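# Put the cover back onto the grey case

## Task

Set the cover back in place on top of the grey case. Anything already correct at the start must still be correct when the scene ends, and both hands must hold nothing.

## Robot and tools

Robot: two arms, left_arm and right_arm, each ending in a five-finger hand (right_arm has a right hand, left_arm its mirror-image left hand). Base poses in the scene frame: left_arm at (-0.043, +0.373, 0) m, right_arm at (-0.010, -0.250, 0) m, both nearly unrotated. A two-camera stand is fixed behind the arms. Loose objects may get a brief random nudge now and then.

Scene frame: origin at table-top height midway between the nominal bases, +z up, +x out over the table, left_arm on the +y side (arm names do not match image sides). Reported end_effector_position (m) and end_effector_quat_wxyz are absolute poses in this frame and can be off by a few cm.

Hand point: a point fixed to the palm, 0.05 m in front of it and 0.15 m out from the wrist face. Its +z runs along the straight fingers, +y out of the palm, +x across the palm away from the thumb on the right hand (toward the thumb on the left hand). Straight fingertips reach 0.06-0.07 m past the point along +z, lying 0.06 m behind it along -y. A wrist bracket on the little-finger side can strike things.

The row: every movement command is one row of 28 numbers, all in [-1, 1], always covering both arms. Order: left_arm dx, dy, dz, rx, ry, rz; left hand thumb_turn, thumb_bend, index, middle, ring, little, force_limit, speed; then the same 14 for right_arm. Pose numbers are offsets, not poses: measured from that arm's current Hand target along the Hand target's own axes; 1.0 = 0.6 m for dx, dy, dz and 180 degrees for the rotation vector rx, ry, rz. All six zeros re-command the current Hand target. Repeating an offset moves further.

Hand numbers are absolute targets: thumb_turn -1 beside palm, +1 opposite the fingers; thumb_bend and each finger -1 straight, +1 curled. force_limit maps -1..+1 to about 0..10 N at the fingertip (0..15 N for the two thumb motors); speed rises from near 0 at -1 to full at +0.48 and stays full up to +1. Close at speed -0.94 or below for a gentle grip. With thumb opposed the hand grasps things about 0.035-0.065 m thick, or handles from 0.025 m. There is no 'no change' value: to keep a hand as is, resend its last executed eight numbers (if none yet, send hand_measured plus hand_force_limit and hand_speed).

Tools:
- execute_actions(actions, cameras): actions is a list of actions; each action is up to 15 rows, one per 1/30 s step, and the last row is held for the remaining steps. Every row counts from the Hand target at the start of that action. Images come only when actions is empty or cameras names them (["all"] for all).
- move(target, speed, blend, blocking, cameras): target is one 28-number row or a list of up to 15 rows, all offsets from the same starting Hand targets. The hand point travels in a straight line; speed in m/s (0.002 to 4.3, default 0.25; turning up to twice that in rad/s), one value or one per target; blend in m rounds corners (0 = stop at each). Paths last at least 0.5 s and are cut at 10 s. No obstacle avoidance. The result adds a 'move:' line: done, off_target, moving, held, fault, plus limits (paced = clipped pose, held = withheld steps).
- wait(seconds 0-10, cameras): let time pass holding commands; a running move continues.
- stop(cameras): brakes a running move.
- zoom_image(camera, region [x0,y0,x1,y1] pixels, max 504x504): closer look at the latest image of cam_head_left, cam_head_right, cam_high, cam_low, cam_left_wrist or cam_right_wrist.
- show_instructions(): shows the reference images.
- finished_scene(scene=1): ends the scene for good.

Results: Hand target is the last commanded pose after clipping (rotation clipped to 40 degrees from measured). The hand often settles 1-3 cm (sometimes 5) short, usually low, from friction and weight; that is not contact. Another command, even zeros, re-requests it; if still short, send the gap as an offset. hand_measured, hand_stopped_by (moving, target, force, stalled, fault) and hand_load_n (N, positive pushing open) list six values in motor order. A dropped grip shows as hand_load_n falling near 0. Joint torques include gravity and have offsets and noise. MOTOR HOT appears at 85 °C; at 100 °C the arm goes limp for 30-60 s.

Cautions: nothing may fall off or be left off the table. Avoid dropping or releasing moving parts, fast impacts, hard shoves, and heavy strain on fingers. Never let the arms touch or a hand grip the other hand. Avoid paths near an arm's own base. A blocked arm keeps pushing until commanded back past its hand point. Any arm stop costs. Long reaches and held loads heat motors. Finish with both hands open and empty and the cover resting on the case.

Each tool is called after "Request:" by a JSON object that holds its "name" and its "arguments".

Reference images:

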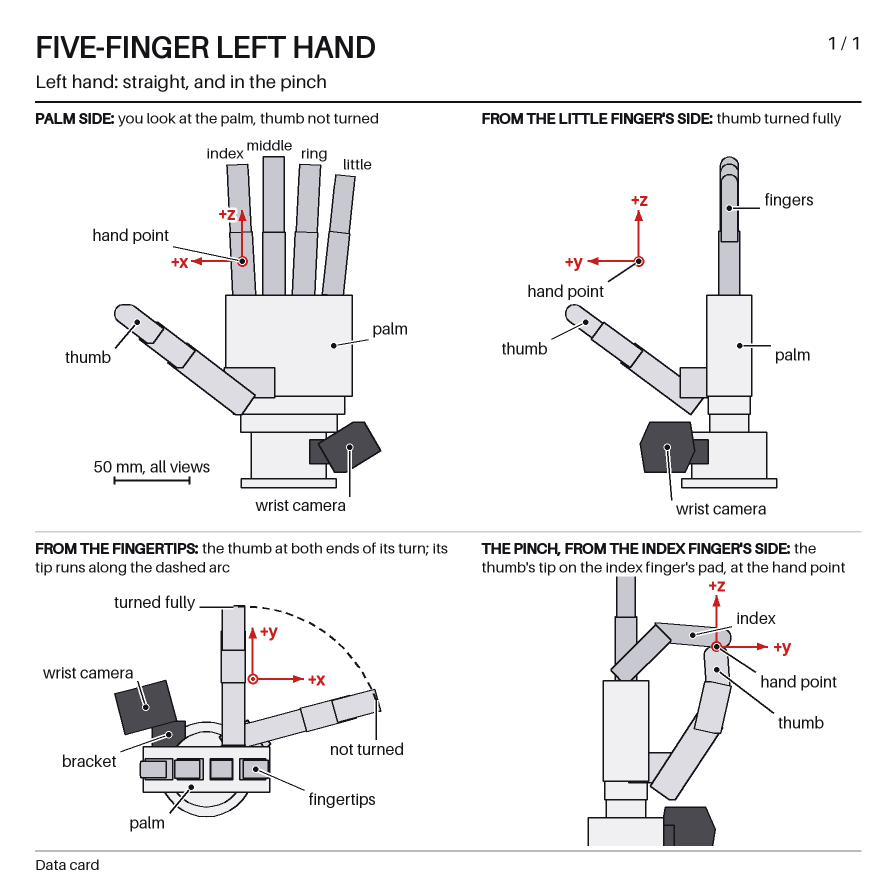

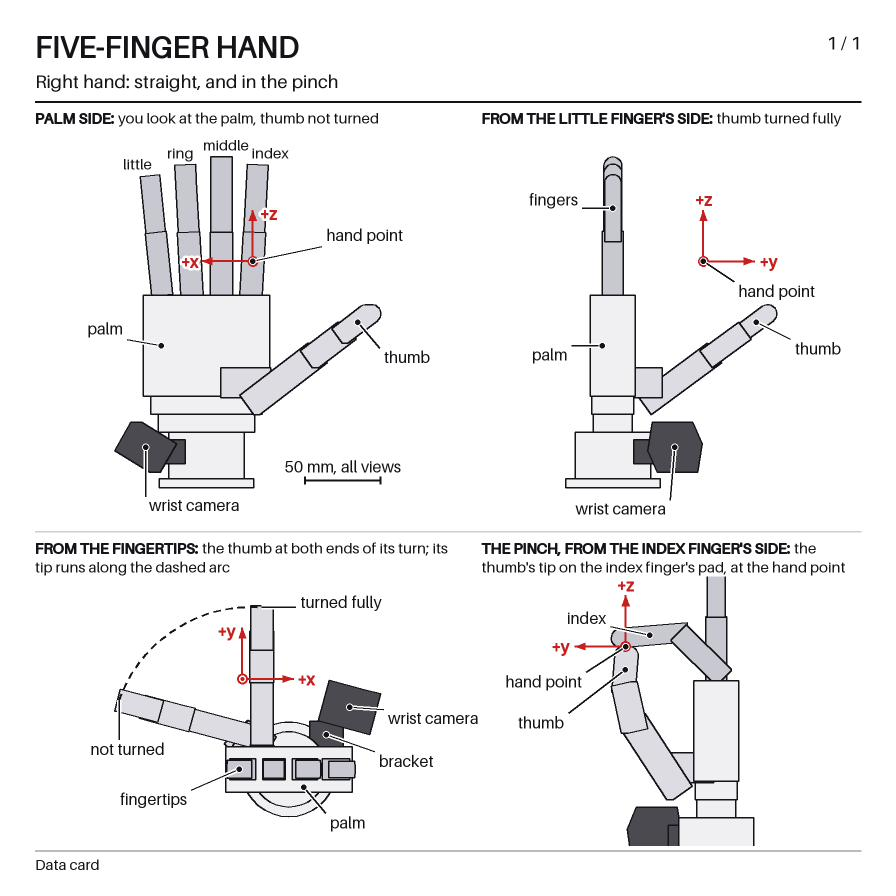

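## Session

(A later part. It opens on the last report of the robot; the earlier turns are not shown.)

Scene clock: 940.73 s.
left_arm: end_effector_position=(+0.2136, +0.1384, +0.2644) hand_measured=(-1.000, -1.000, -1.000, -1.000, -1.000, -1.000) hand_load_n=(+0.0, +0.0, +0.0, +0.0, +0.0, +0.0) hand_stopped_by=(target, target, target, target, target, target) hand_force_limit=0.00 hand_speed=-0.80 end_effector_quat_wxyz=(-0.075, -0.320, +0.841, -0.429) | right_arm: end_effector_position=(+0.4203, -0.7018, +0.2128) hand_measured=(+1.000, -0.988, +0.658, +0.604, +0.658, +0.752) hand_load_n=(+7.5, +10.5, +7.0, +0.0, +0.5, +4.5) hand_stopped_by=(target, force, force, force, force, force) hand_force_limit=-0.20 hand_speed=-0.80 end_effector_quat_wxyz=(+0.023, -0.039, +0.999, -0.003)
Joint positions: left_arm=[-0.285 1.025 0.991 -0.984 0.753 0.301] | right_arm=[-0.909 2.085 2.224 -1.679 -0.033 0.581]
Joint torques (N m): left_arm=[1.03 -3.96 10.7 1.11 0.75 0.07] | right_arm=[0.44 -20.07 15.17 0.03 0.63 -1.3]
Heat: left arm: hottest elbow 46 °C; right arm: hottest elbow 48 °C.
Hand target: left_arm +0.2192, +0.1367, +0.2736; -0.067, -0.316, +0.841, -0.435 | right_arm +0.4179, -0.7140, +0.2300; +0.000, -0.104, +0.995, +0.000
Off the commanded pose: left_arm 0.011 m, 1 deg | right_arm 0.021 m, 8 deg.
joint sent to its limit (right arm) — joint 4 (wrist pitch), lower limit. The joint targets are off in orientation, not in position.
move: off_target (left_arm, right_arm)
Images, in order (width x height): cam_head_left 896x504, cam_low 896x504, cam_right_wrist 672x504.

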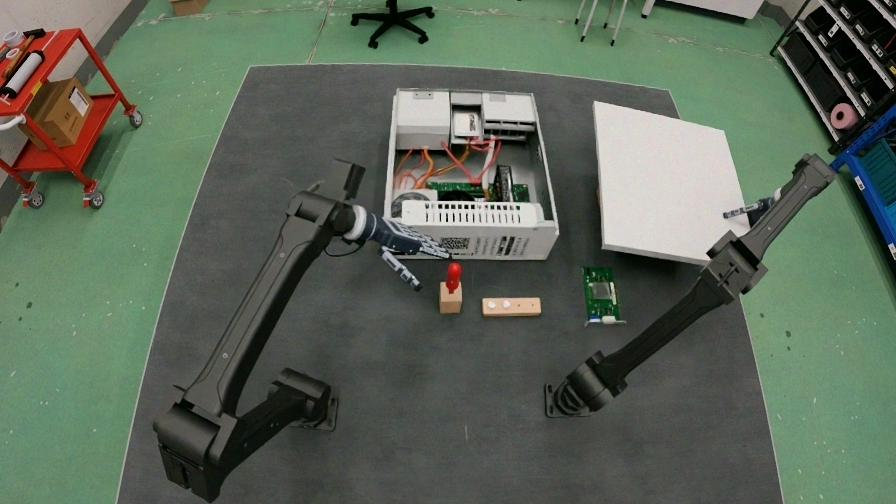

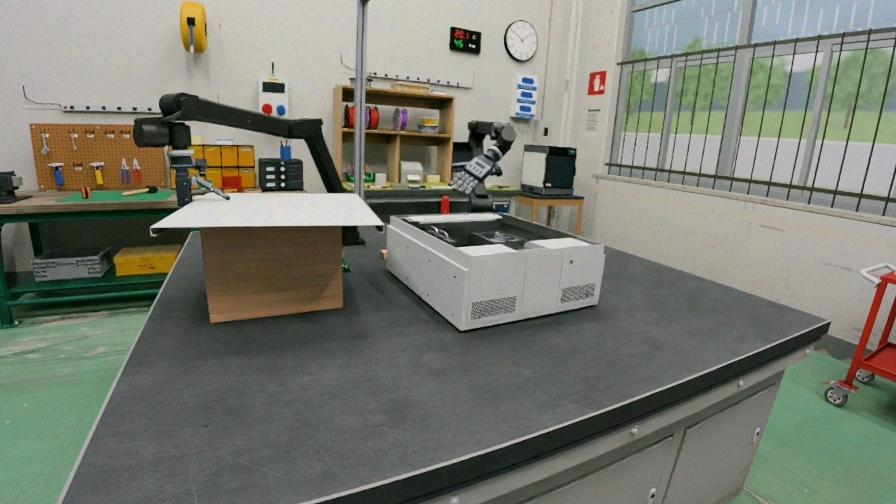

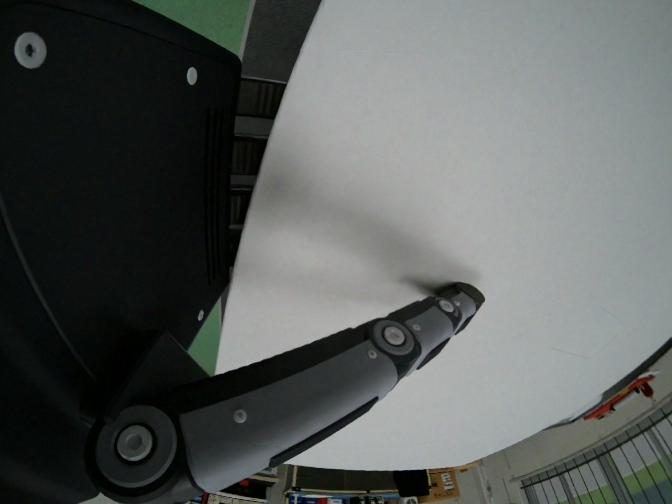

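Request:
{"name": "move", "arguments": {"target": [[0,0,0,0,0,0,-1,-1,-1,-1,-1,-1,0,-0.8, 0,0,0,0,0,0,1,-1,0.2,0.2,0.2,0.2,-0.2,-0.6],[0,0,0,0,0,0,-1,-1,-1,-1,-1,-1,0,-0.8, -0.0115,-0.0228,0.0067,0,0,0.1106,1,-1,0.2,0.2,0.2,0.2,-0.2,-0.6],[0,0,0,0,0,0,-1,-1,-1,-1,-1,-1,0,-0.8, -0.0115,-0.0228,0.0067,0,0,0.1106,1,-1,0.9,0.9,0.9,0.9,-0.6,-0.85]], "speed": 0.06, "cameras": ["cam_head_left","cam_right_wrist","cam_low"]}}

Scene clock: 1068.63 s.
left_arm: end_effector_position=(+0.2136, +0.1384, +0.2644) hand_measured=(-1.000, -1.000, -1.000, -1.000, -1.000, -1.000) hand_load_n=(+0.0, +0.0, +0.0, +0.0, +0.0, +0.0) hand_stopped_by=(target, target, target, target, target, target) hand_force_limit=0.00 hand_speed=-0.80 end_effector_quat_wxyz=(-0.075, -0.320, +0.841, -0.429) | right_arm: end_effector_position=(+0.4283, -0.7130, +0.2125) hand_measured=(+1.000, -1.000, +0.630, +0.588, +0.656, +0.726) hand_load_n=(-2.5, +1.0, +1.0, +0.5, +4.0, +2.0) hand_stopped_by=(target, target, force, force, force, force) hand_force_limit=-0.60 hand_speed=-0.85 end_effector_quat_wxyz=(+0.017, +0.061, +0.998, -0.008)
Joint positions: left_arm=[-0.285 1.025 0.991 -0.984 0.753 0.301] | right_arm=[-0.913 2.087 2.229 -1.679 -0.015 0.777]
Joint torques (N m): left_arm=[1.2 -3.84 10.71 1.13 0.75 0.09] | right_arm=[0.85 -21.25 12.59 0.1 0.09 0.16]
Heat: left arm: hottest elbow 47 °C; right arm: hottest elbow 52 °C.
Hand target: left_arm +0.2192, +0.1367, +0.2736; -0.067, -0.316, +0.841, -0.435 | right_arm +0.4275, -0.7260, +0.2260; +0.000, +0.069, +0.998, +0.001
Off the commanded pose: left_arm 0.011 m, 1 deg | right_arm 0.019 m, 2 deg.
joint sent to its limit (right arm) — joint 4 (wrist pitch), lower limit. The joint targets are off in orientation, not in position.
move: off_target (left_arm, right_arm); target 3's new numbers were sent with right_arm's hand 0.018 m and 2 deg from that target
Images, in order (width x height): cam_head_left 896x504, cam_low 896x504, cam_right_wrist 672x504.

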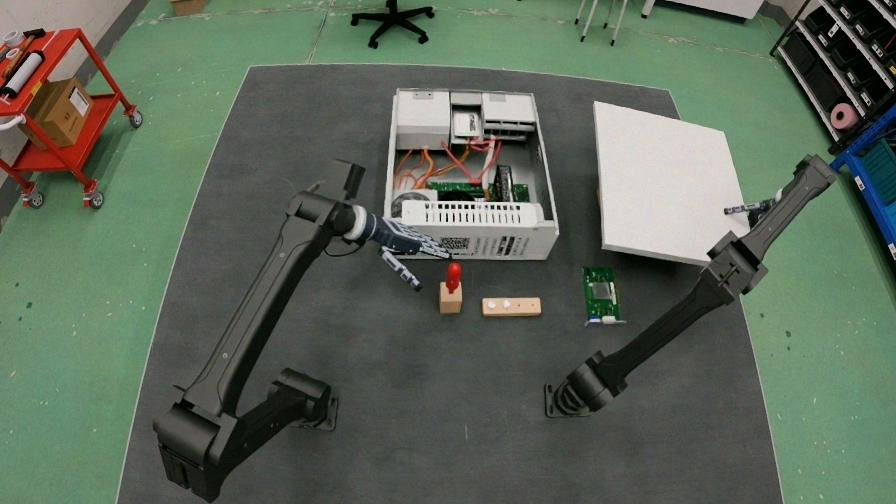

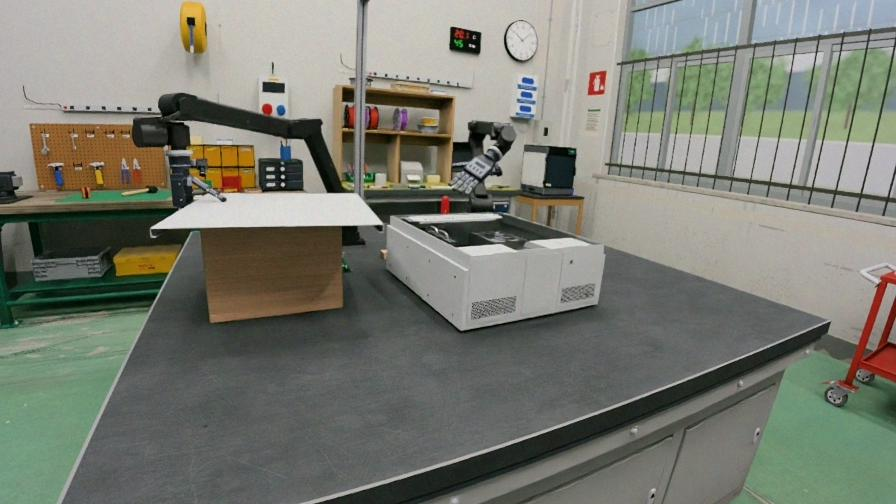

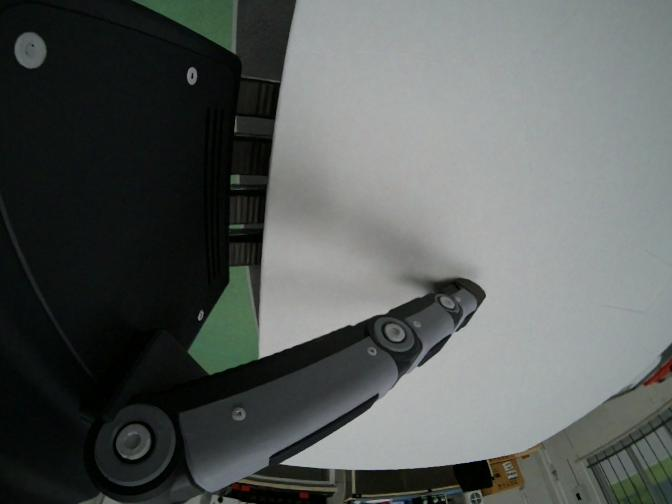

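Request:
{"name": "move", "arguments": {"target": [[0,0,0,0,0,0,-1,-1,-1,-1,-1,-1,0,-0.8, 0,0,0,0,0,0,1,-1,0.2,0.2,0.2,0.2,-0.2,-0.6],[0,0,0,0,0,0,-1,-1,-1,-1,-1,-1,0,-0.8, -0.135,0,-0.003,0,0,0,1,-1,0.2,0.2,0.2,0.2,-0.2,-0.6]], "speed": 0.06, "cameras": ["cam_head_left","cam_right_wrist"]}}

Scene clock: 1081.67 s.
left_arm: end_effector_position=(+0.2136, +0.1384, +0.2644) hand_measured=(-1.000, -1.000, -1.000, -1.000, -1.000, -1.000) hand_load_n=(+0.0, +0.0, +0.0, +0.0, +0.0, +0.0) hand_stopped_by=(target, target, target, target, target, target) hand_force_limit=0.00 hand_speed=-0.80 end_effector_quat_wxyz=(-0.075, -0.320, +0.841, -0.429) | right_arm: end_effector_position=(+0.4923, -0.7333, +0.2180) hand_measured=(+1.000, -1.000, +0.200, +0.200, +0.200, +0.200) hand_load_n=(+0.0, +0.0, +0.0, +0.0, +0.0, +0.0) hand_stopped_by=(target, target, target, target, target, target) hand_force_limit=-0.20 hand_speed=-0.60 end_effector_quat_wxyz=(+0.053, +0.078, +0.995, -0.042)
Joint positions: left_arm=[-0.285 1.025 0.991 -0.984 0.753 0.301] | right_arm=[-0.86 2.211 2.452 -1.679 -0.016 0.865]
Joint torques (N m): left_arm=[1.08 -3.78 10.73 1.02 0.76 0.08] | right_arm=[2.78 -20.37 14.72 0.18 -0.21 0.25]
Heat: left arm: hottest elbow 47 °C; right arm: hottest elbow 52 °C.
Hand target: left_arm +0.2192, +0.1367, +0.2736; -0.067, -0.316, +0.841, -0.435 | right_arm +0.5078, -0.7370, +0.2278; +0.000, +0.069, +0.998, +0.001
Off the commanded pose: left_arm 0.011 m, 1 deg | right_arm 0.019 m, 8 deg.
joint sent to its limit (right arm) — joint 4 (wrist pitch), lower limit. The joint targets are off in orientation, not in position.
move: off_target (left_arm, right_arm)
Images, in order (width x height): cam_head_left 896x504, cam_right_wrist 672x504.

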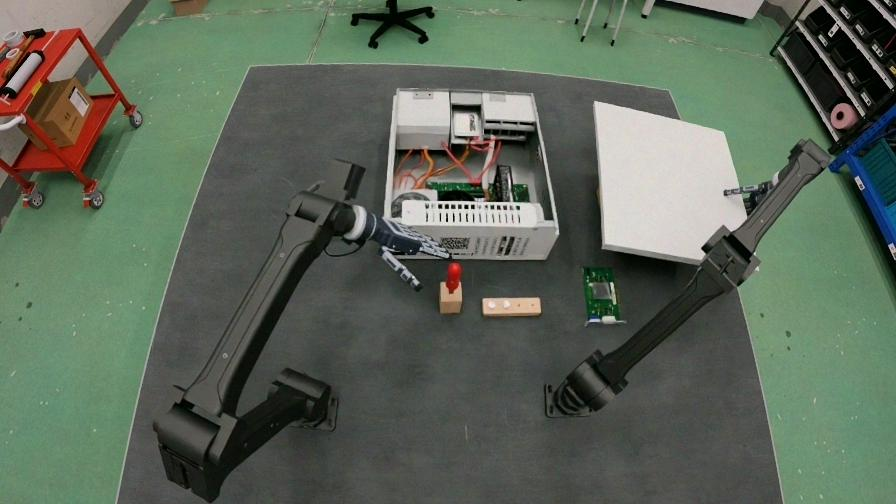

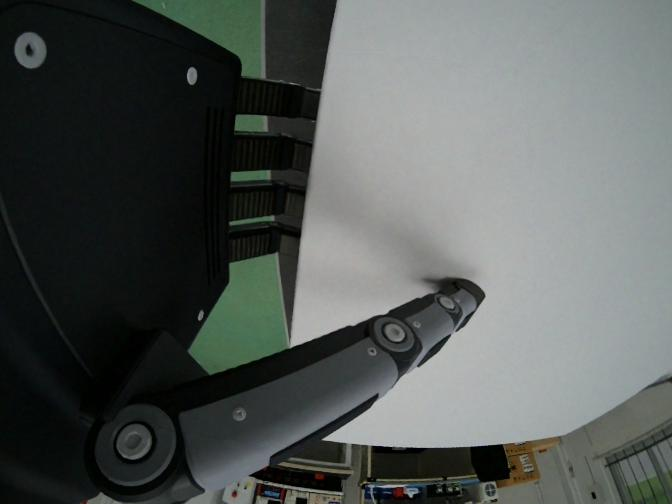

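Request:
{"name": "move", "arguments": {"target": [[0,0,0,0,0,0,-1,-1,-1,-1,-1,-1,0,-0.8, 0.0,0.033,0.008,0,0,0,1,-1,0.2,0.2,0.2,0.2,-0.2,-0.6],[0,0,0,0,0,0,-1,-1,-1,-1,-1,-1,0,-0.8, 0.0,0.033,0.008,0,0,0,1,-1,0.9,0.9,0.9,0.9,-0.6,-0.85]], "speed": 0.06, "cameras": ["cam_head_left","cam_right_wrist"]}}

Scene clock: 1090.10 s.
left_arm: end_effector_position=(+0.2136, +0.1384, +0.2644) hand_measured=(-1.000, -1.000, -1.000, -1.000, -1.000, -1.000) hand_load_n=(+0.0, +0.0, +0.0, +0.0, +0.0, +0.0) hand_stopped_by=(target, target, target, target, target, target) hand_force_limit=0.00 hand_speed=-0.80 end_effector_quat_wxyz=(-0.075, -0.320, +0.841, -0.429) | right_arm: end_effector_position=(+0.5002, -0.7267, +0.2179) hand_measured=(+1.000, -1.000, +0.406, +0.226, +0.366, +0.616) hand_load_n=(-0.5, +1.0, +1.5, +0.0, +0.5, +1.5) hand_stopped_by=(target, target, force, force, force, force) hand_force_limit=-0.60 hand_speed=-0.85 end_effector_quat_wxyz=(+0.052, +0.080, +0.995, -0.042)
Joint positions: left_arm=[-0.285 1.025 0.991 -0.984 0.753 0.301] | right_arm=[-0.845 2.211 2.452 -1.679 -0.012 0.884]
Joint torques (N m): left_arm=[1.03 -3.96 10.69 1.17 0.75 0.07] | right_arm=[1.96 -22.12 9.63 0.16 -0.14 0.2]
Heat: left arm: hottest elbow 47 °C; right arm: hottest elbow 54 °C.
Hand target: left_arm +0.2192, +0.1367, +0.2736; -0.067, -0.316, +0.841, -0.435 | right_arm +0.5105, -0.7175, +0.2231; +0.000, +0.069, +0.998, +0.000
Off the commanded pose: left_arm 0.011 m, 1 deg | right_arm 0.015 m, 8 deg.
joint sent to its limit (right arm) — joint 4 (wrist pitch), lower limit. The joint targets are off in orientation, not in position.
move: off_target (left_arm, right_arm); target 2's new numbers were sent with right_arm's hand 0.014 m and 8 deg from that target
Images, in order (width x height): cam_head_left 896x504, cam_right_wrist 672x504.

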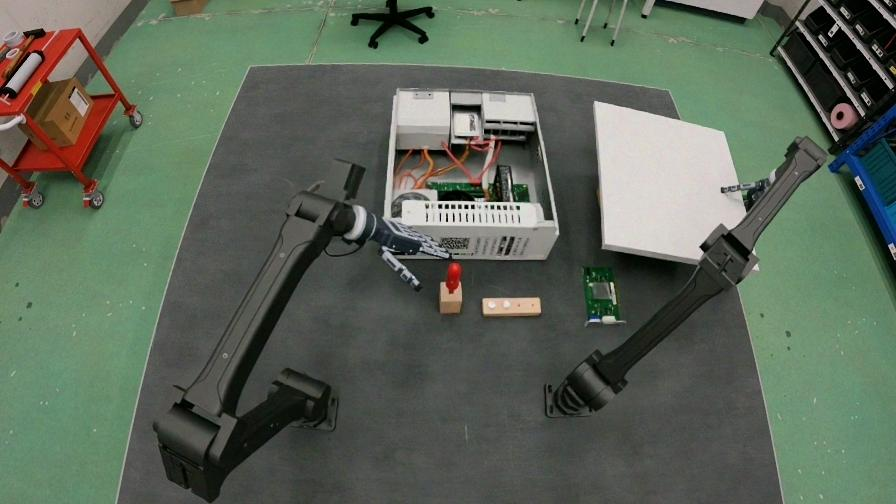

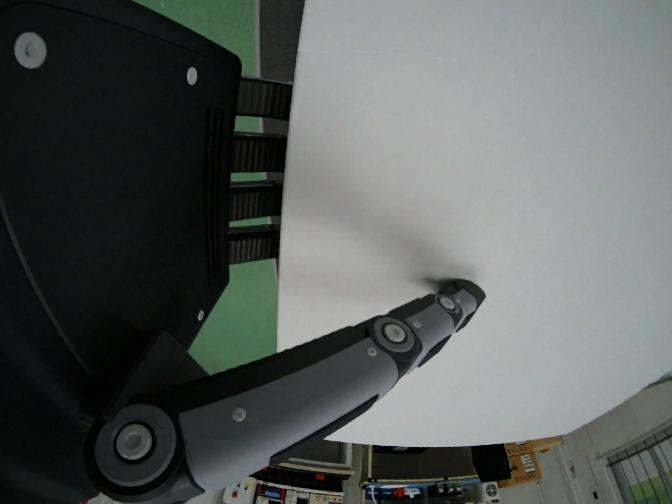

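Request:
{"name": "move", "arguments": {"target": [[0.101,-0.2623,-0.0398,0,0,0,-1,-1,-1,-1,-1,-1,0,-0.8, 0,0,0,0,0,0,1,-1,0.9,0.9,0.9,0.9,-0.6,-0.85],[0.2202,-0.6053,0.476,-0.0365,-0.3335,-0.5568,-1,-1,-1,-1,-1,-1,0,-0.8, 0,0,0,0,0,0,1,-1,0.9,0.9,0.9,0.9,-0.6,-0.85]], "speed": 0.25, "blend": [0.05,0], "cameras": ["all"]}}

Scene clock: 1125.43 s.
left_arm: end_effector_position=(+0.3740, -0.2942, +0.3915) hand_measured=(-1.000, -1.000, -1.000, -1.000, -1.000, -1.000) hand_load_n=(+0.0, +0.0, +0.0, +0.0, +0.0, +0.0) hand_stopped_by=(target, target, target, target, target, target) hand_force_limit=0.00 hand_speed=-0.80 end_effector_quat_wxyz=(+0.159, +0.946, -0.231, +0.165) | right_arm: end_effector_position=(+0.5002, -0.7267, +0.2179) hand_measured=(+1.000, -1.000, +0.406, +0.226, +0.366, +0.616) hand_load_n=(-0.5, +0.5, +2.0, +0.0, +0.0, +2.0) hand_stopped_by=(target, target, force, force, force, force) hand_force_limit=-0.60 hand_speed=-0.85 end_effector_quat_wxyz=(+0.052, +0.080, +0.995, -0.042)
Joint positions: left_arm=[-0.921 2.182 2.748 -1.676 0.022 -2.052] | right_arm=[-0.845 2.211 2.452 -1.679 -0.012 0.884]
Joint torques (N m): left_arm=[0.67 -20.07 12.05 0.54 0.39 0] | right_arm=[3.19 -22.42 9.85 0.12 -0.18 0.17]
Heat: left arm: hottest elbow 47 °C; right arm: hottest elbow 52 °C.
Hand target: left_arm +0.3747, -0.3002, +0.3998; +0.000, +0.966, -0.259, +0.000 | right_arm +0.5105, -0.7175, +0.2231; +0.000, +0.069, +0.998, +0.000
Off the commanded pose: left_arm 0.010 m, 27 deg | right_arm 0.015 m, 8 deg.
joint sent to its limit (left arm) — joint 4 (wrist pitch), lower limit. The joint targets are off in orientation, not in position.
joint sent to its limit (right arm) — joint 4 (wrist pitch), lower limit. The joint targets are off in orientation, not in position.
move: off_target (left_arm, right_arm)

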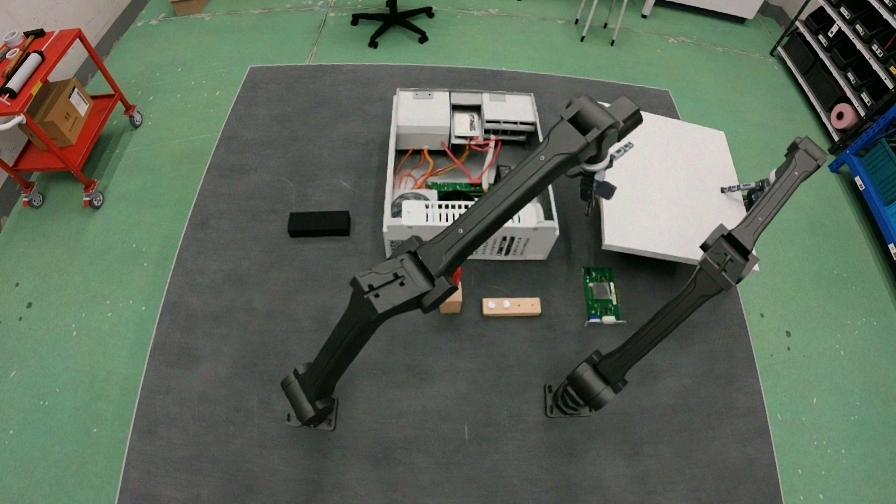

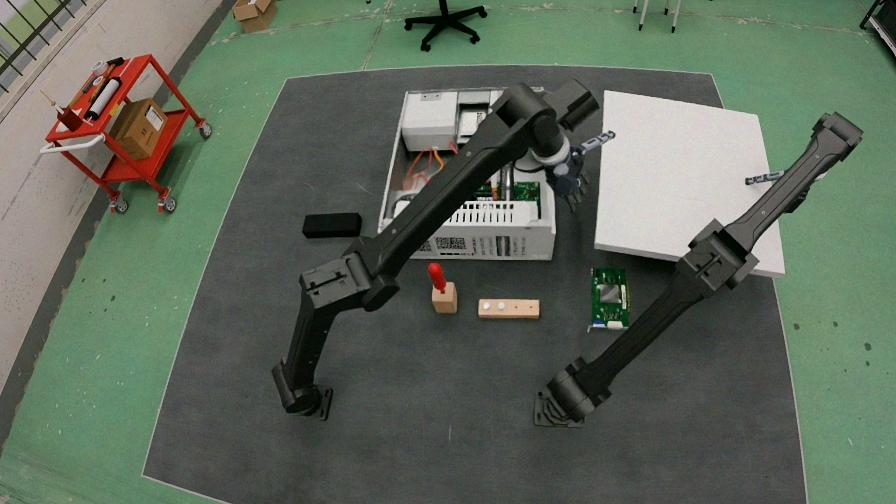

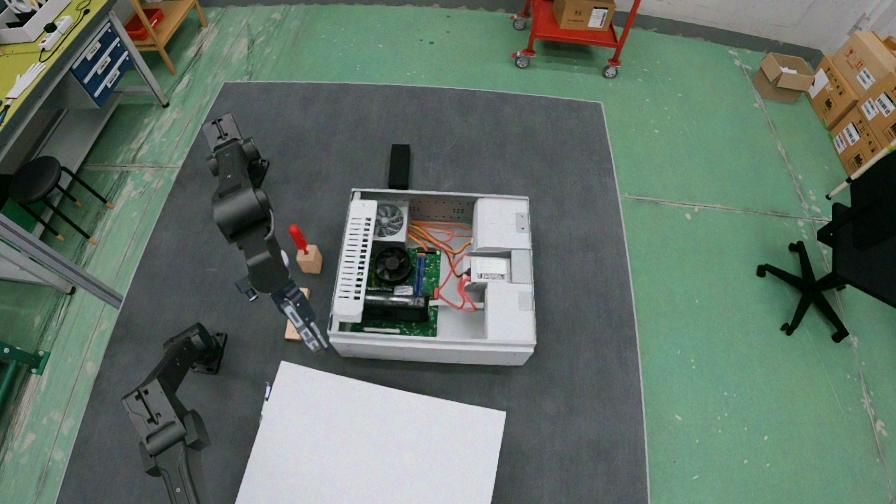

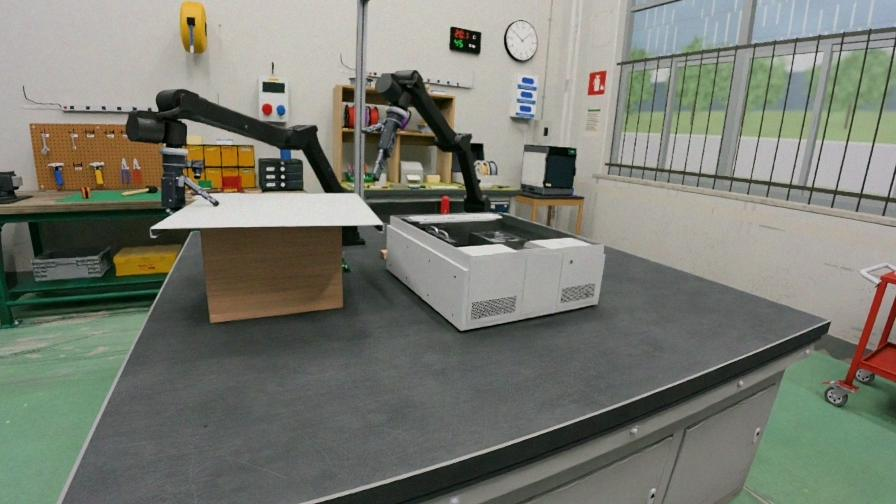

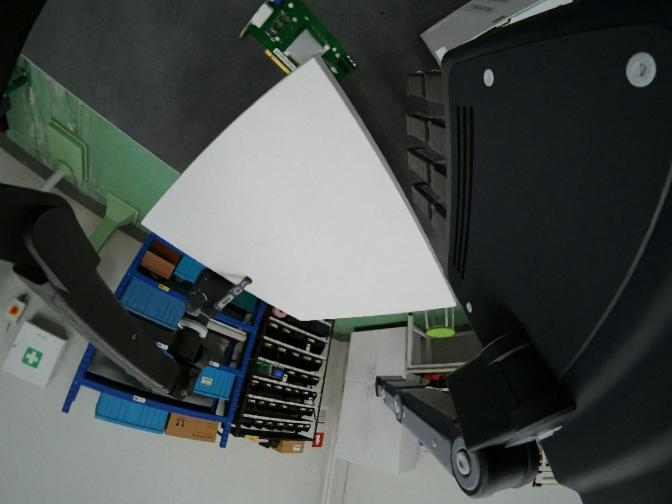

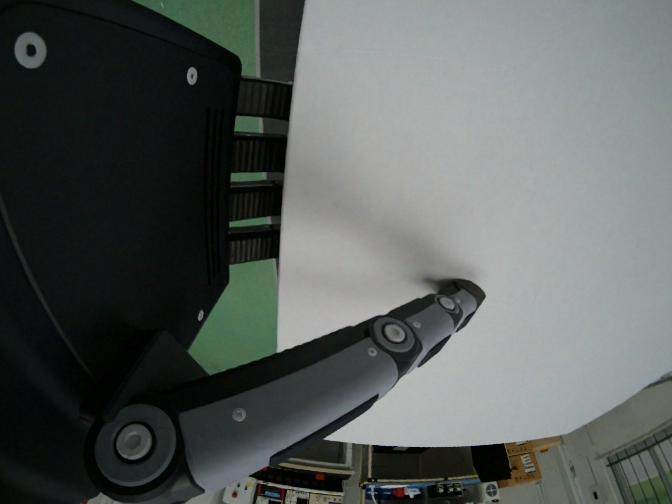

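Request:
{"name": "move", "arguments": {"target": [0,0,0.2,0,0,0,1,-1,-1,-1,-1,-1,0,-0.3, 0,0,0,0,0,0,1,-1,0.9,0.9,0.9,0.9,-0.6,-0.85], "speed": 0.15, "cameras": ["cam_head_left","cam_head_right","cam_low","cam_left_wrist"]}}

Scene clock: 1141.63 s.
left_arm: end_effector_position=(+0.3769, -0.2985, +0.3069) hand_measured=(+1.000, -1.000, -1.000, -1.000, -1.000, -1.000) hand_load_n=(+0.0, +0.0, +0.0, +0.0, +0.0, +0.0) hand_stopped_by=(target, target, target, target, target, target) hand_force_limit=0.00 hand_speed=-0.30 end_effector_quat_wxyz=(+0.110, +0.959, -0.237, +0.111) | right_arm: end_effector_position=(+0.5002, -0.7267, +0.2179) hand_measured=(+1.000, -1.000, +0.406, +0.226, +0.366, +0.616) hand_load_n=(-0.5, +1.0, +1.5, +0.0, +0.5, +1.5) hand_stopped_by=(target, target, force, force, force, force) hand_force_limit=-0.60 hand_speed=-0.85 end_effector_quat_wxyz=(+0.052, +0.080, +0.995, -0.042)
Joint positions: left_arm=[-0.921 2.228 2.647 -1.676 0.021 -2.046] | right_arm=[-0.845 2.211 2.452 -1.679 -0.012 0.884]
Joint torques (N m): left_arm=[0.67 -21.07 7.17 0.32 0.11 0.2] | right_arm=[2.37 -22.42 9.92 0.32 -0.18 0.23]
Heat: left arm: hottest elbow 48 °C; right arm: hottest elbow 51 °C.
Hand target: left_arm +0.3746, -0.3002, +0.2799; +0.000, +0.966, -0.259, +0.000 | right_arm +0.5105, -0.7175, +0.2231; +0.000, +0.069, +0.998, +0.000
Off the commanded pose: left_arm 0.027 m, 18 deg | right_arm 0.015 m, 8 deg.
joint sent to its limit (left arm) — joint 4 (wrist pitch), lower limit. The joint targets are off in orientation, not in position.
joint sent to its limit (right arm) — joint 4 (wrist pitch), lower limit. The joint targets are off in orientation, not in position.
move: off_target (left_arm, right_arm)
Images, in order (width x height): cam_head_left 896x504, cam_head_right 896x504, cam_low 896x504, cam_left_wrist 672x504.

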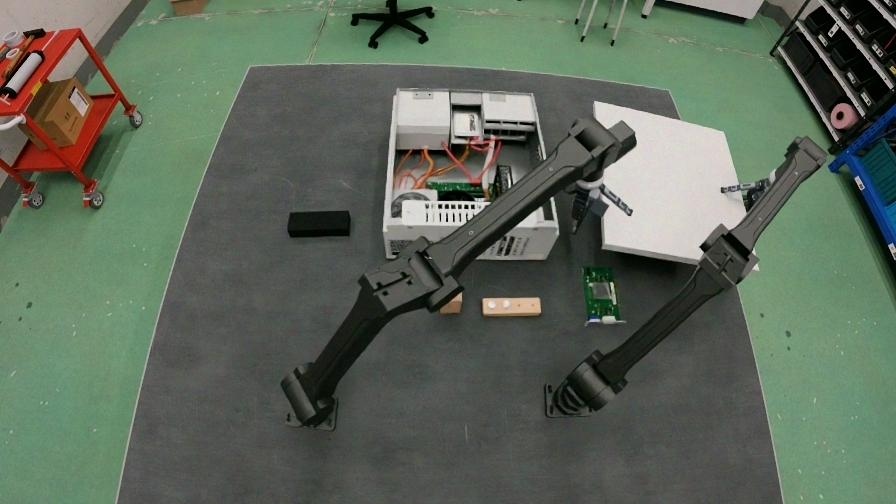

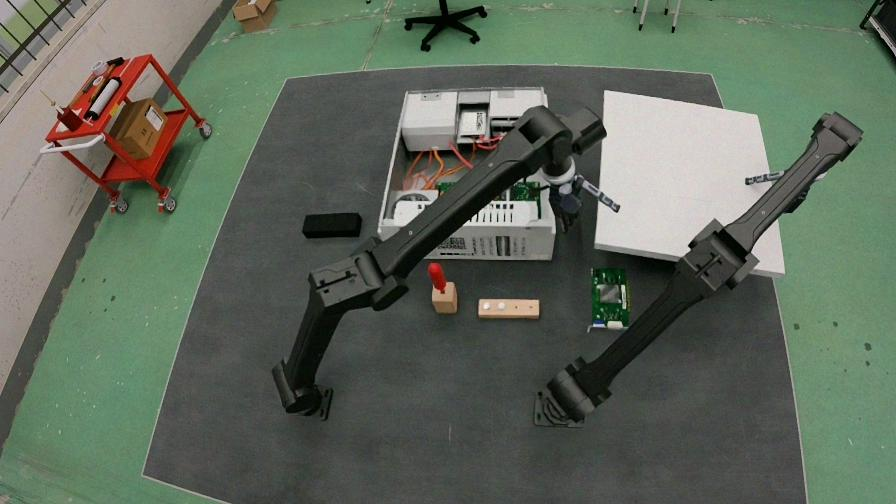

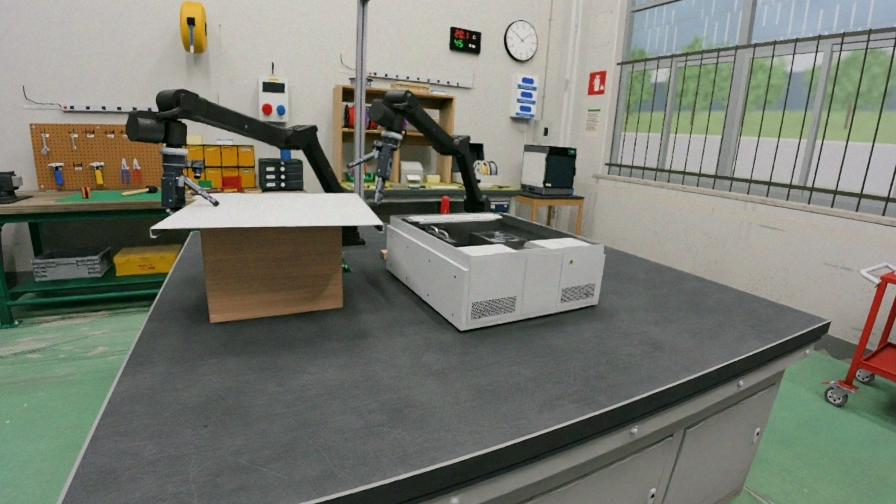

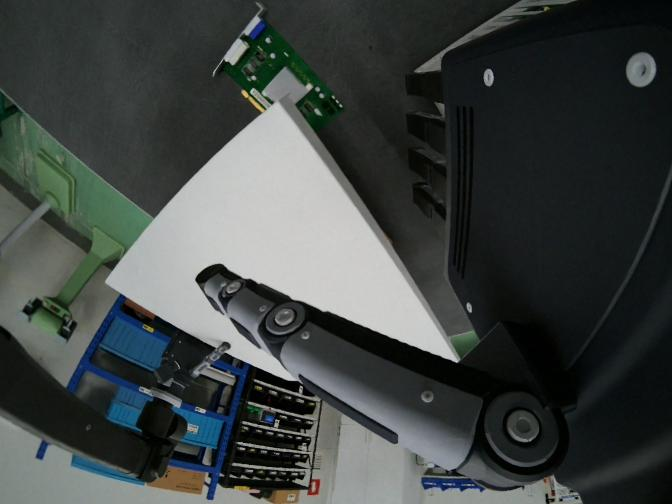

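Request:
{"name": "move", "arguments": {"target": [0,0,0.0917,0,0,-0.022,1,-1,-1,-1,-1,-1,0,-0.3, 0,0,0,0,0,0,1,-1,0.9,0.9,0.9,0.9,-0.6,-0.85], "speed": 0.1, "cameras": ["cam_head_left","cam_head_right","cam_low","cam_left_wrist"]}}

Scene clock: 1158.60 s.
left_arm: end_effector_position=(+0.3810, -0.2971, +0.2538) hand_measured=(+1.000, -1.000, -1.000, -1.000, -1.000, -1.000) hand_load_n=(+0.0, +0.0, +0.0, +0.0, +0.0, +0.0) hand_stopped_by=(target, target, target, target, target, target) hand_force_limit=0.00 hand_speed=-0.30 end_effector_quat_wxyz=(+0.079, +0.969, -0.218, +0.080) | right_arm: end_effector_position=(+0.5002, -0.7267, +0.2179) hand_measured=(+1.000, -1.000, +0.406, +0.226, +0.366, +0.616) hand_load_n=(-0.5, +0.5, +1.5, +0.0, +0.5, +2.0) hand_stopped_by=(target, target, force, force, force, force) hand_force_limit=-0.60 hand_speed=-0.85 end_effector_quat_wxyz=(+0.052, +0.080, +0.995, -0.042)
Joint positions: left_arm=[-0.922 2.263 2.592 -1.676 0.009 -2.085] | right_arm=[-0.845 2.211 2.452 -1.679 -0.012 0.884]
Joint torques (N m): left_arm=[0.09 -21.42 7.21 0.08 0.14 -0.03] | right_arm=[2.49 -22.48 9.84 0.47 -0.14 0.18]
Heat: left arm: hottest elbow 45 °C; right arm: hottest elbow 50 °C.
Hand target: left_arm +0.3748, -0.3000, +0.2248; +0.000, +0.974, -0.225, +0.000 | right_arm +0.5105, -0.7175, +0.2231; +0.000, +0.069, +0.998, +0.000
Off the commanded pose: left_arm 0.030 m, 13 deg | right_arm 0.015 m, 8 deg.
joint sent to its limit (left arm) — joint 4 (wrist pitch), lower limit. The joint targets are off in orientation, not in position.
joint sent to its limit (right arm) — joint 4 (wrist pitch), lower limit. The joint targets are off in orientation, not in position.
move: off_target (left_arm, right_arm)
Images, in order (width x height): cam_head_left 896x504, cam_head_right 896x504, cam_low 896x504, cam_left_wrist 672x504.

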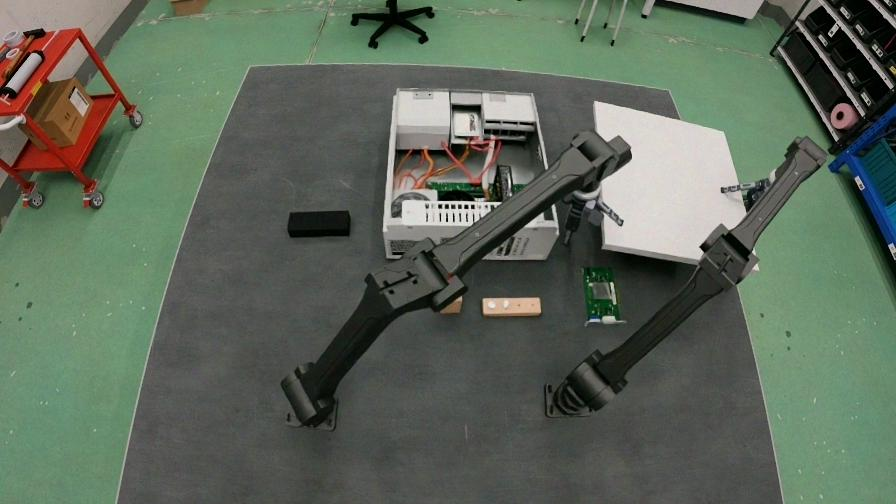

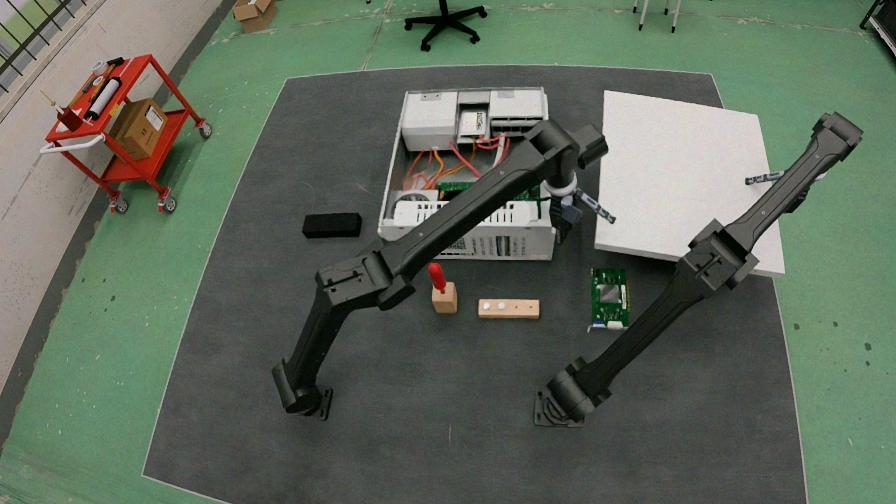

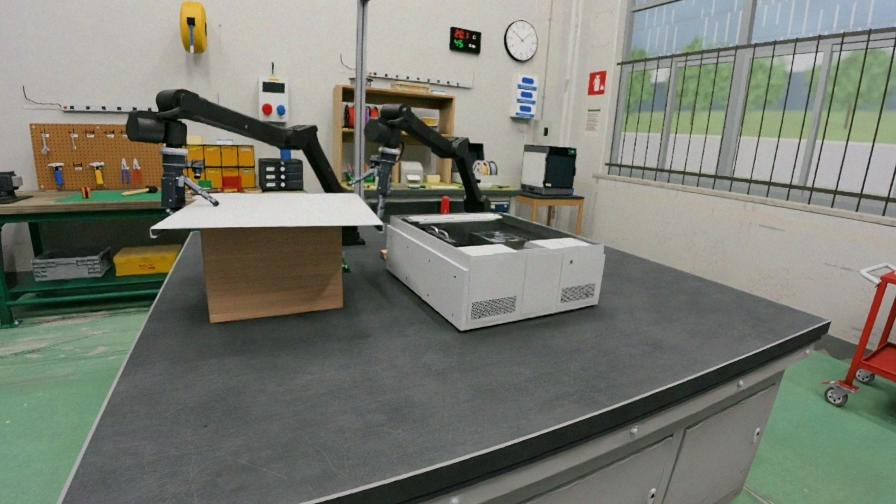

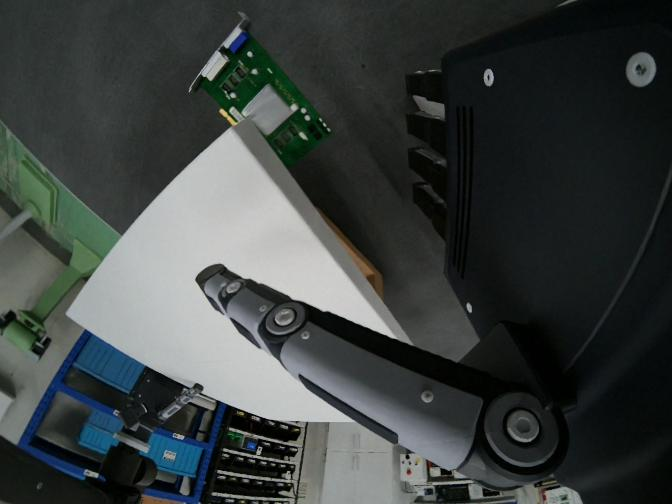

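Request:
{"name": "move", "arguments": {"target": [0.0833,0.0717,0,0,0,0,1,-1,-1,-1,-1,-1,0,-0.3, 0,0,0,0,0,0,1,-1,0.9,0.9,0.9,0.9,-0.6,-0.85], "speed": 0.08, "cameras": ["cam_head_left","cam_low","cam_left_wrist"]}}

Scene clock: 1184.47 s.
left_arm: end_effector_position=(+0.4009, -0.3457, +0.2291) hand_measured=(+1.000, -1.000, -1.000, -1.000, -1.000, -1.000) hand_load_n=(-0.5, +0.0, +0.0, +0.0, +0.5, +0.0) hand_stopped_by=(target, target, target, target, target, target) hand_force_limit=0.00 hand_speed=-0.30 end_effector_quat_wxyz=(+0.108, +0.963, -0.222, +0.106) | right_arm: end_effector_position=(+0.5002, -0.7268, +0.2179) hand_measured=(+1.000, -1.000, +0.406, +0.226, +0.366, +0.616) hand_load_n=(+0.5, +0.5, +2.0, +0.0, +0.5, +1.0) hand_stopped_by=(target, target, force, force, force, force) hand_force_limit=-0.60 hand_speed=-0.85 end_effector_quat_wxyz=(+0.052, +0.081, +0.994, -0.042)
Joint positions: left_arm=[-0.935 2.464 2.876 -1.679 0.015 -2.089] | right_arm=[-0.845 2.211 2.452 -1.679 -0.012 0.885]
Joint torques (N m): left_arm=[0.15 -22.48 12.12 1.03 0.23 -0.02] | right_arm=[2.02 -22.83 9.65 -0.01 -0.22 0.24]
Heat: left arm: hottest elbow 41 °C; right arm: hottest elbow 49 °C.
Hand target: left_arm +0.4008, -0.3606, +0.2247; +0.000, +0.974, -0.225, +0.000 | right_arm +0.5105, -0.7175, +0.2231; +0.000, +0.069, +0.998, +0.000
Off the commanded pose: left_arm 0.016 m, 17 deg | right_arm 0.015 m, 8 deg.
elbow stopped short (left arm): the move would have taken joint 3 (elbow) straighter than the controller allows.
joint sent to its limit (left arm) — joint 6 (wrist roll), lower limit. The joint targets are off in orientation, not in position.
joint sent to its limit (right arm) — joint 4 (wrist pitch), lower limit. The joint targets are off in orientation, not in position.
move: off_target (left_arm, right_arm)
Images, in order (width x height): cam_head_left 896x504, cam_low 896x504, cam_left_wrist 672x504.

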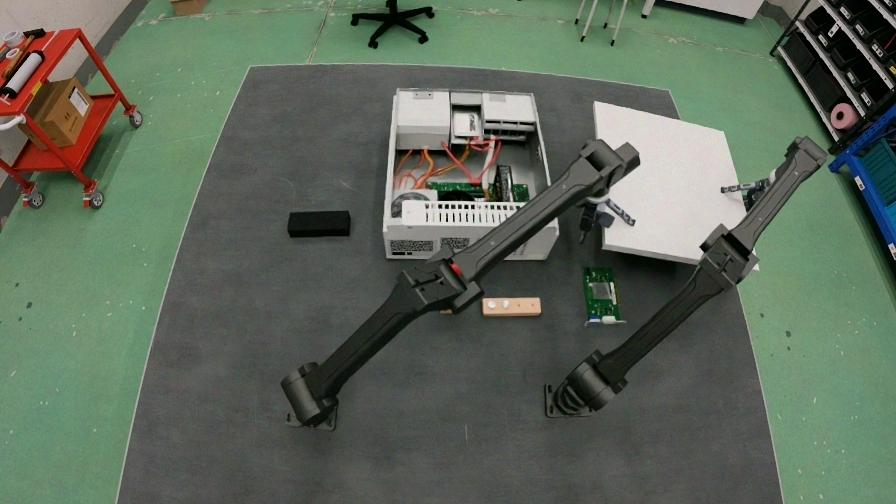

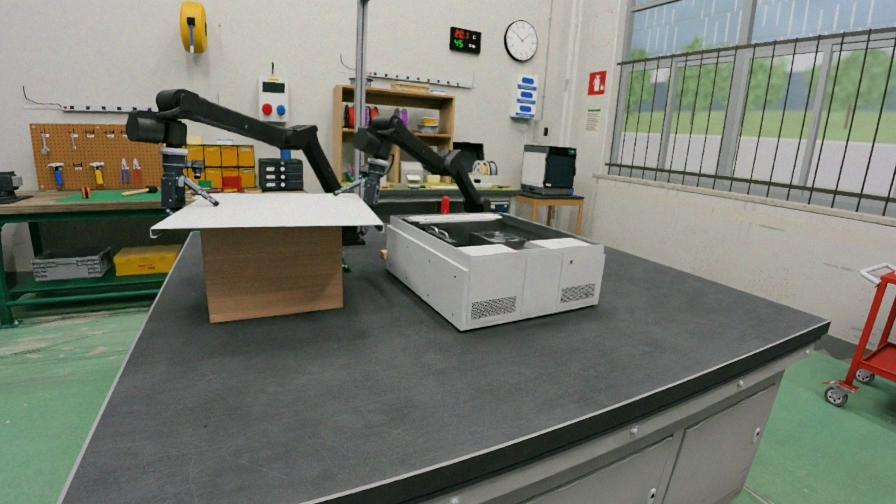

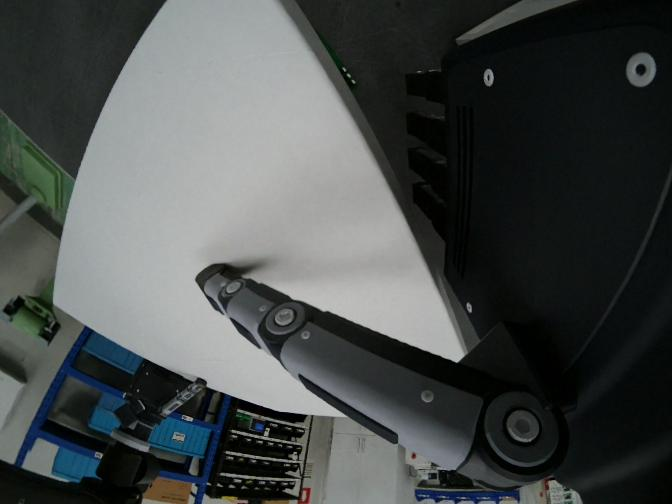

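Request:
{"name": "zoom_image", "arguments": {"camera": "cam_low", "region": [290, 90, 450, 260]}}

Request:
{"name": "zoom_image", "arguments": {"camera": "cam_left_wrist", "region": [160, 0, 520, 400]}}

Scaled by 2.965.

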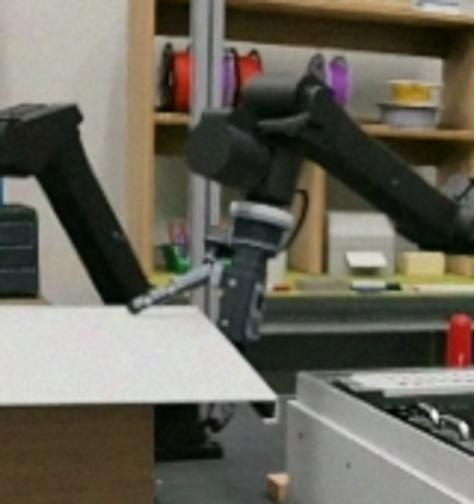

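Scaled by 1.260 from the camera's 672x504 image, which has a finer 960x720 frame.

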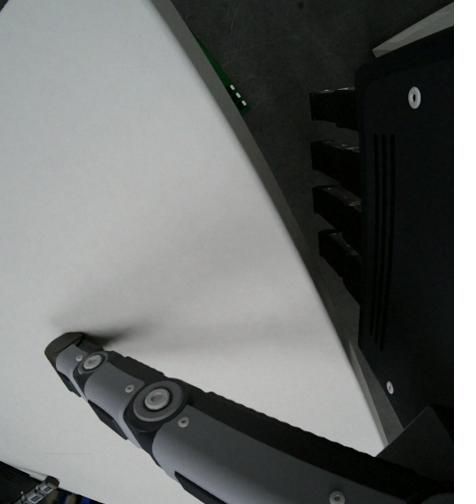

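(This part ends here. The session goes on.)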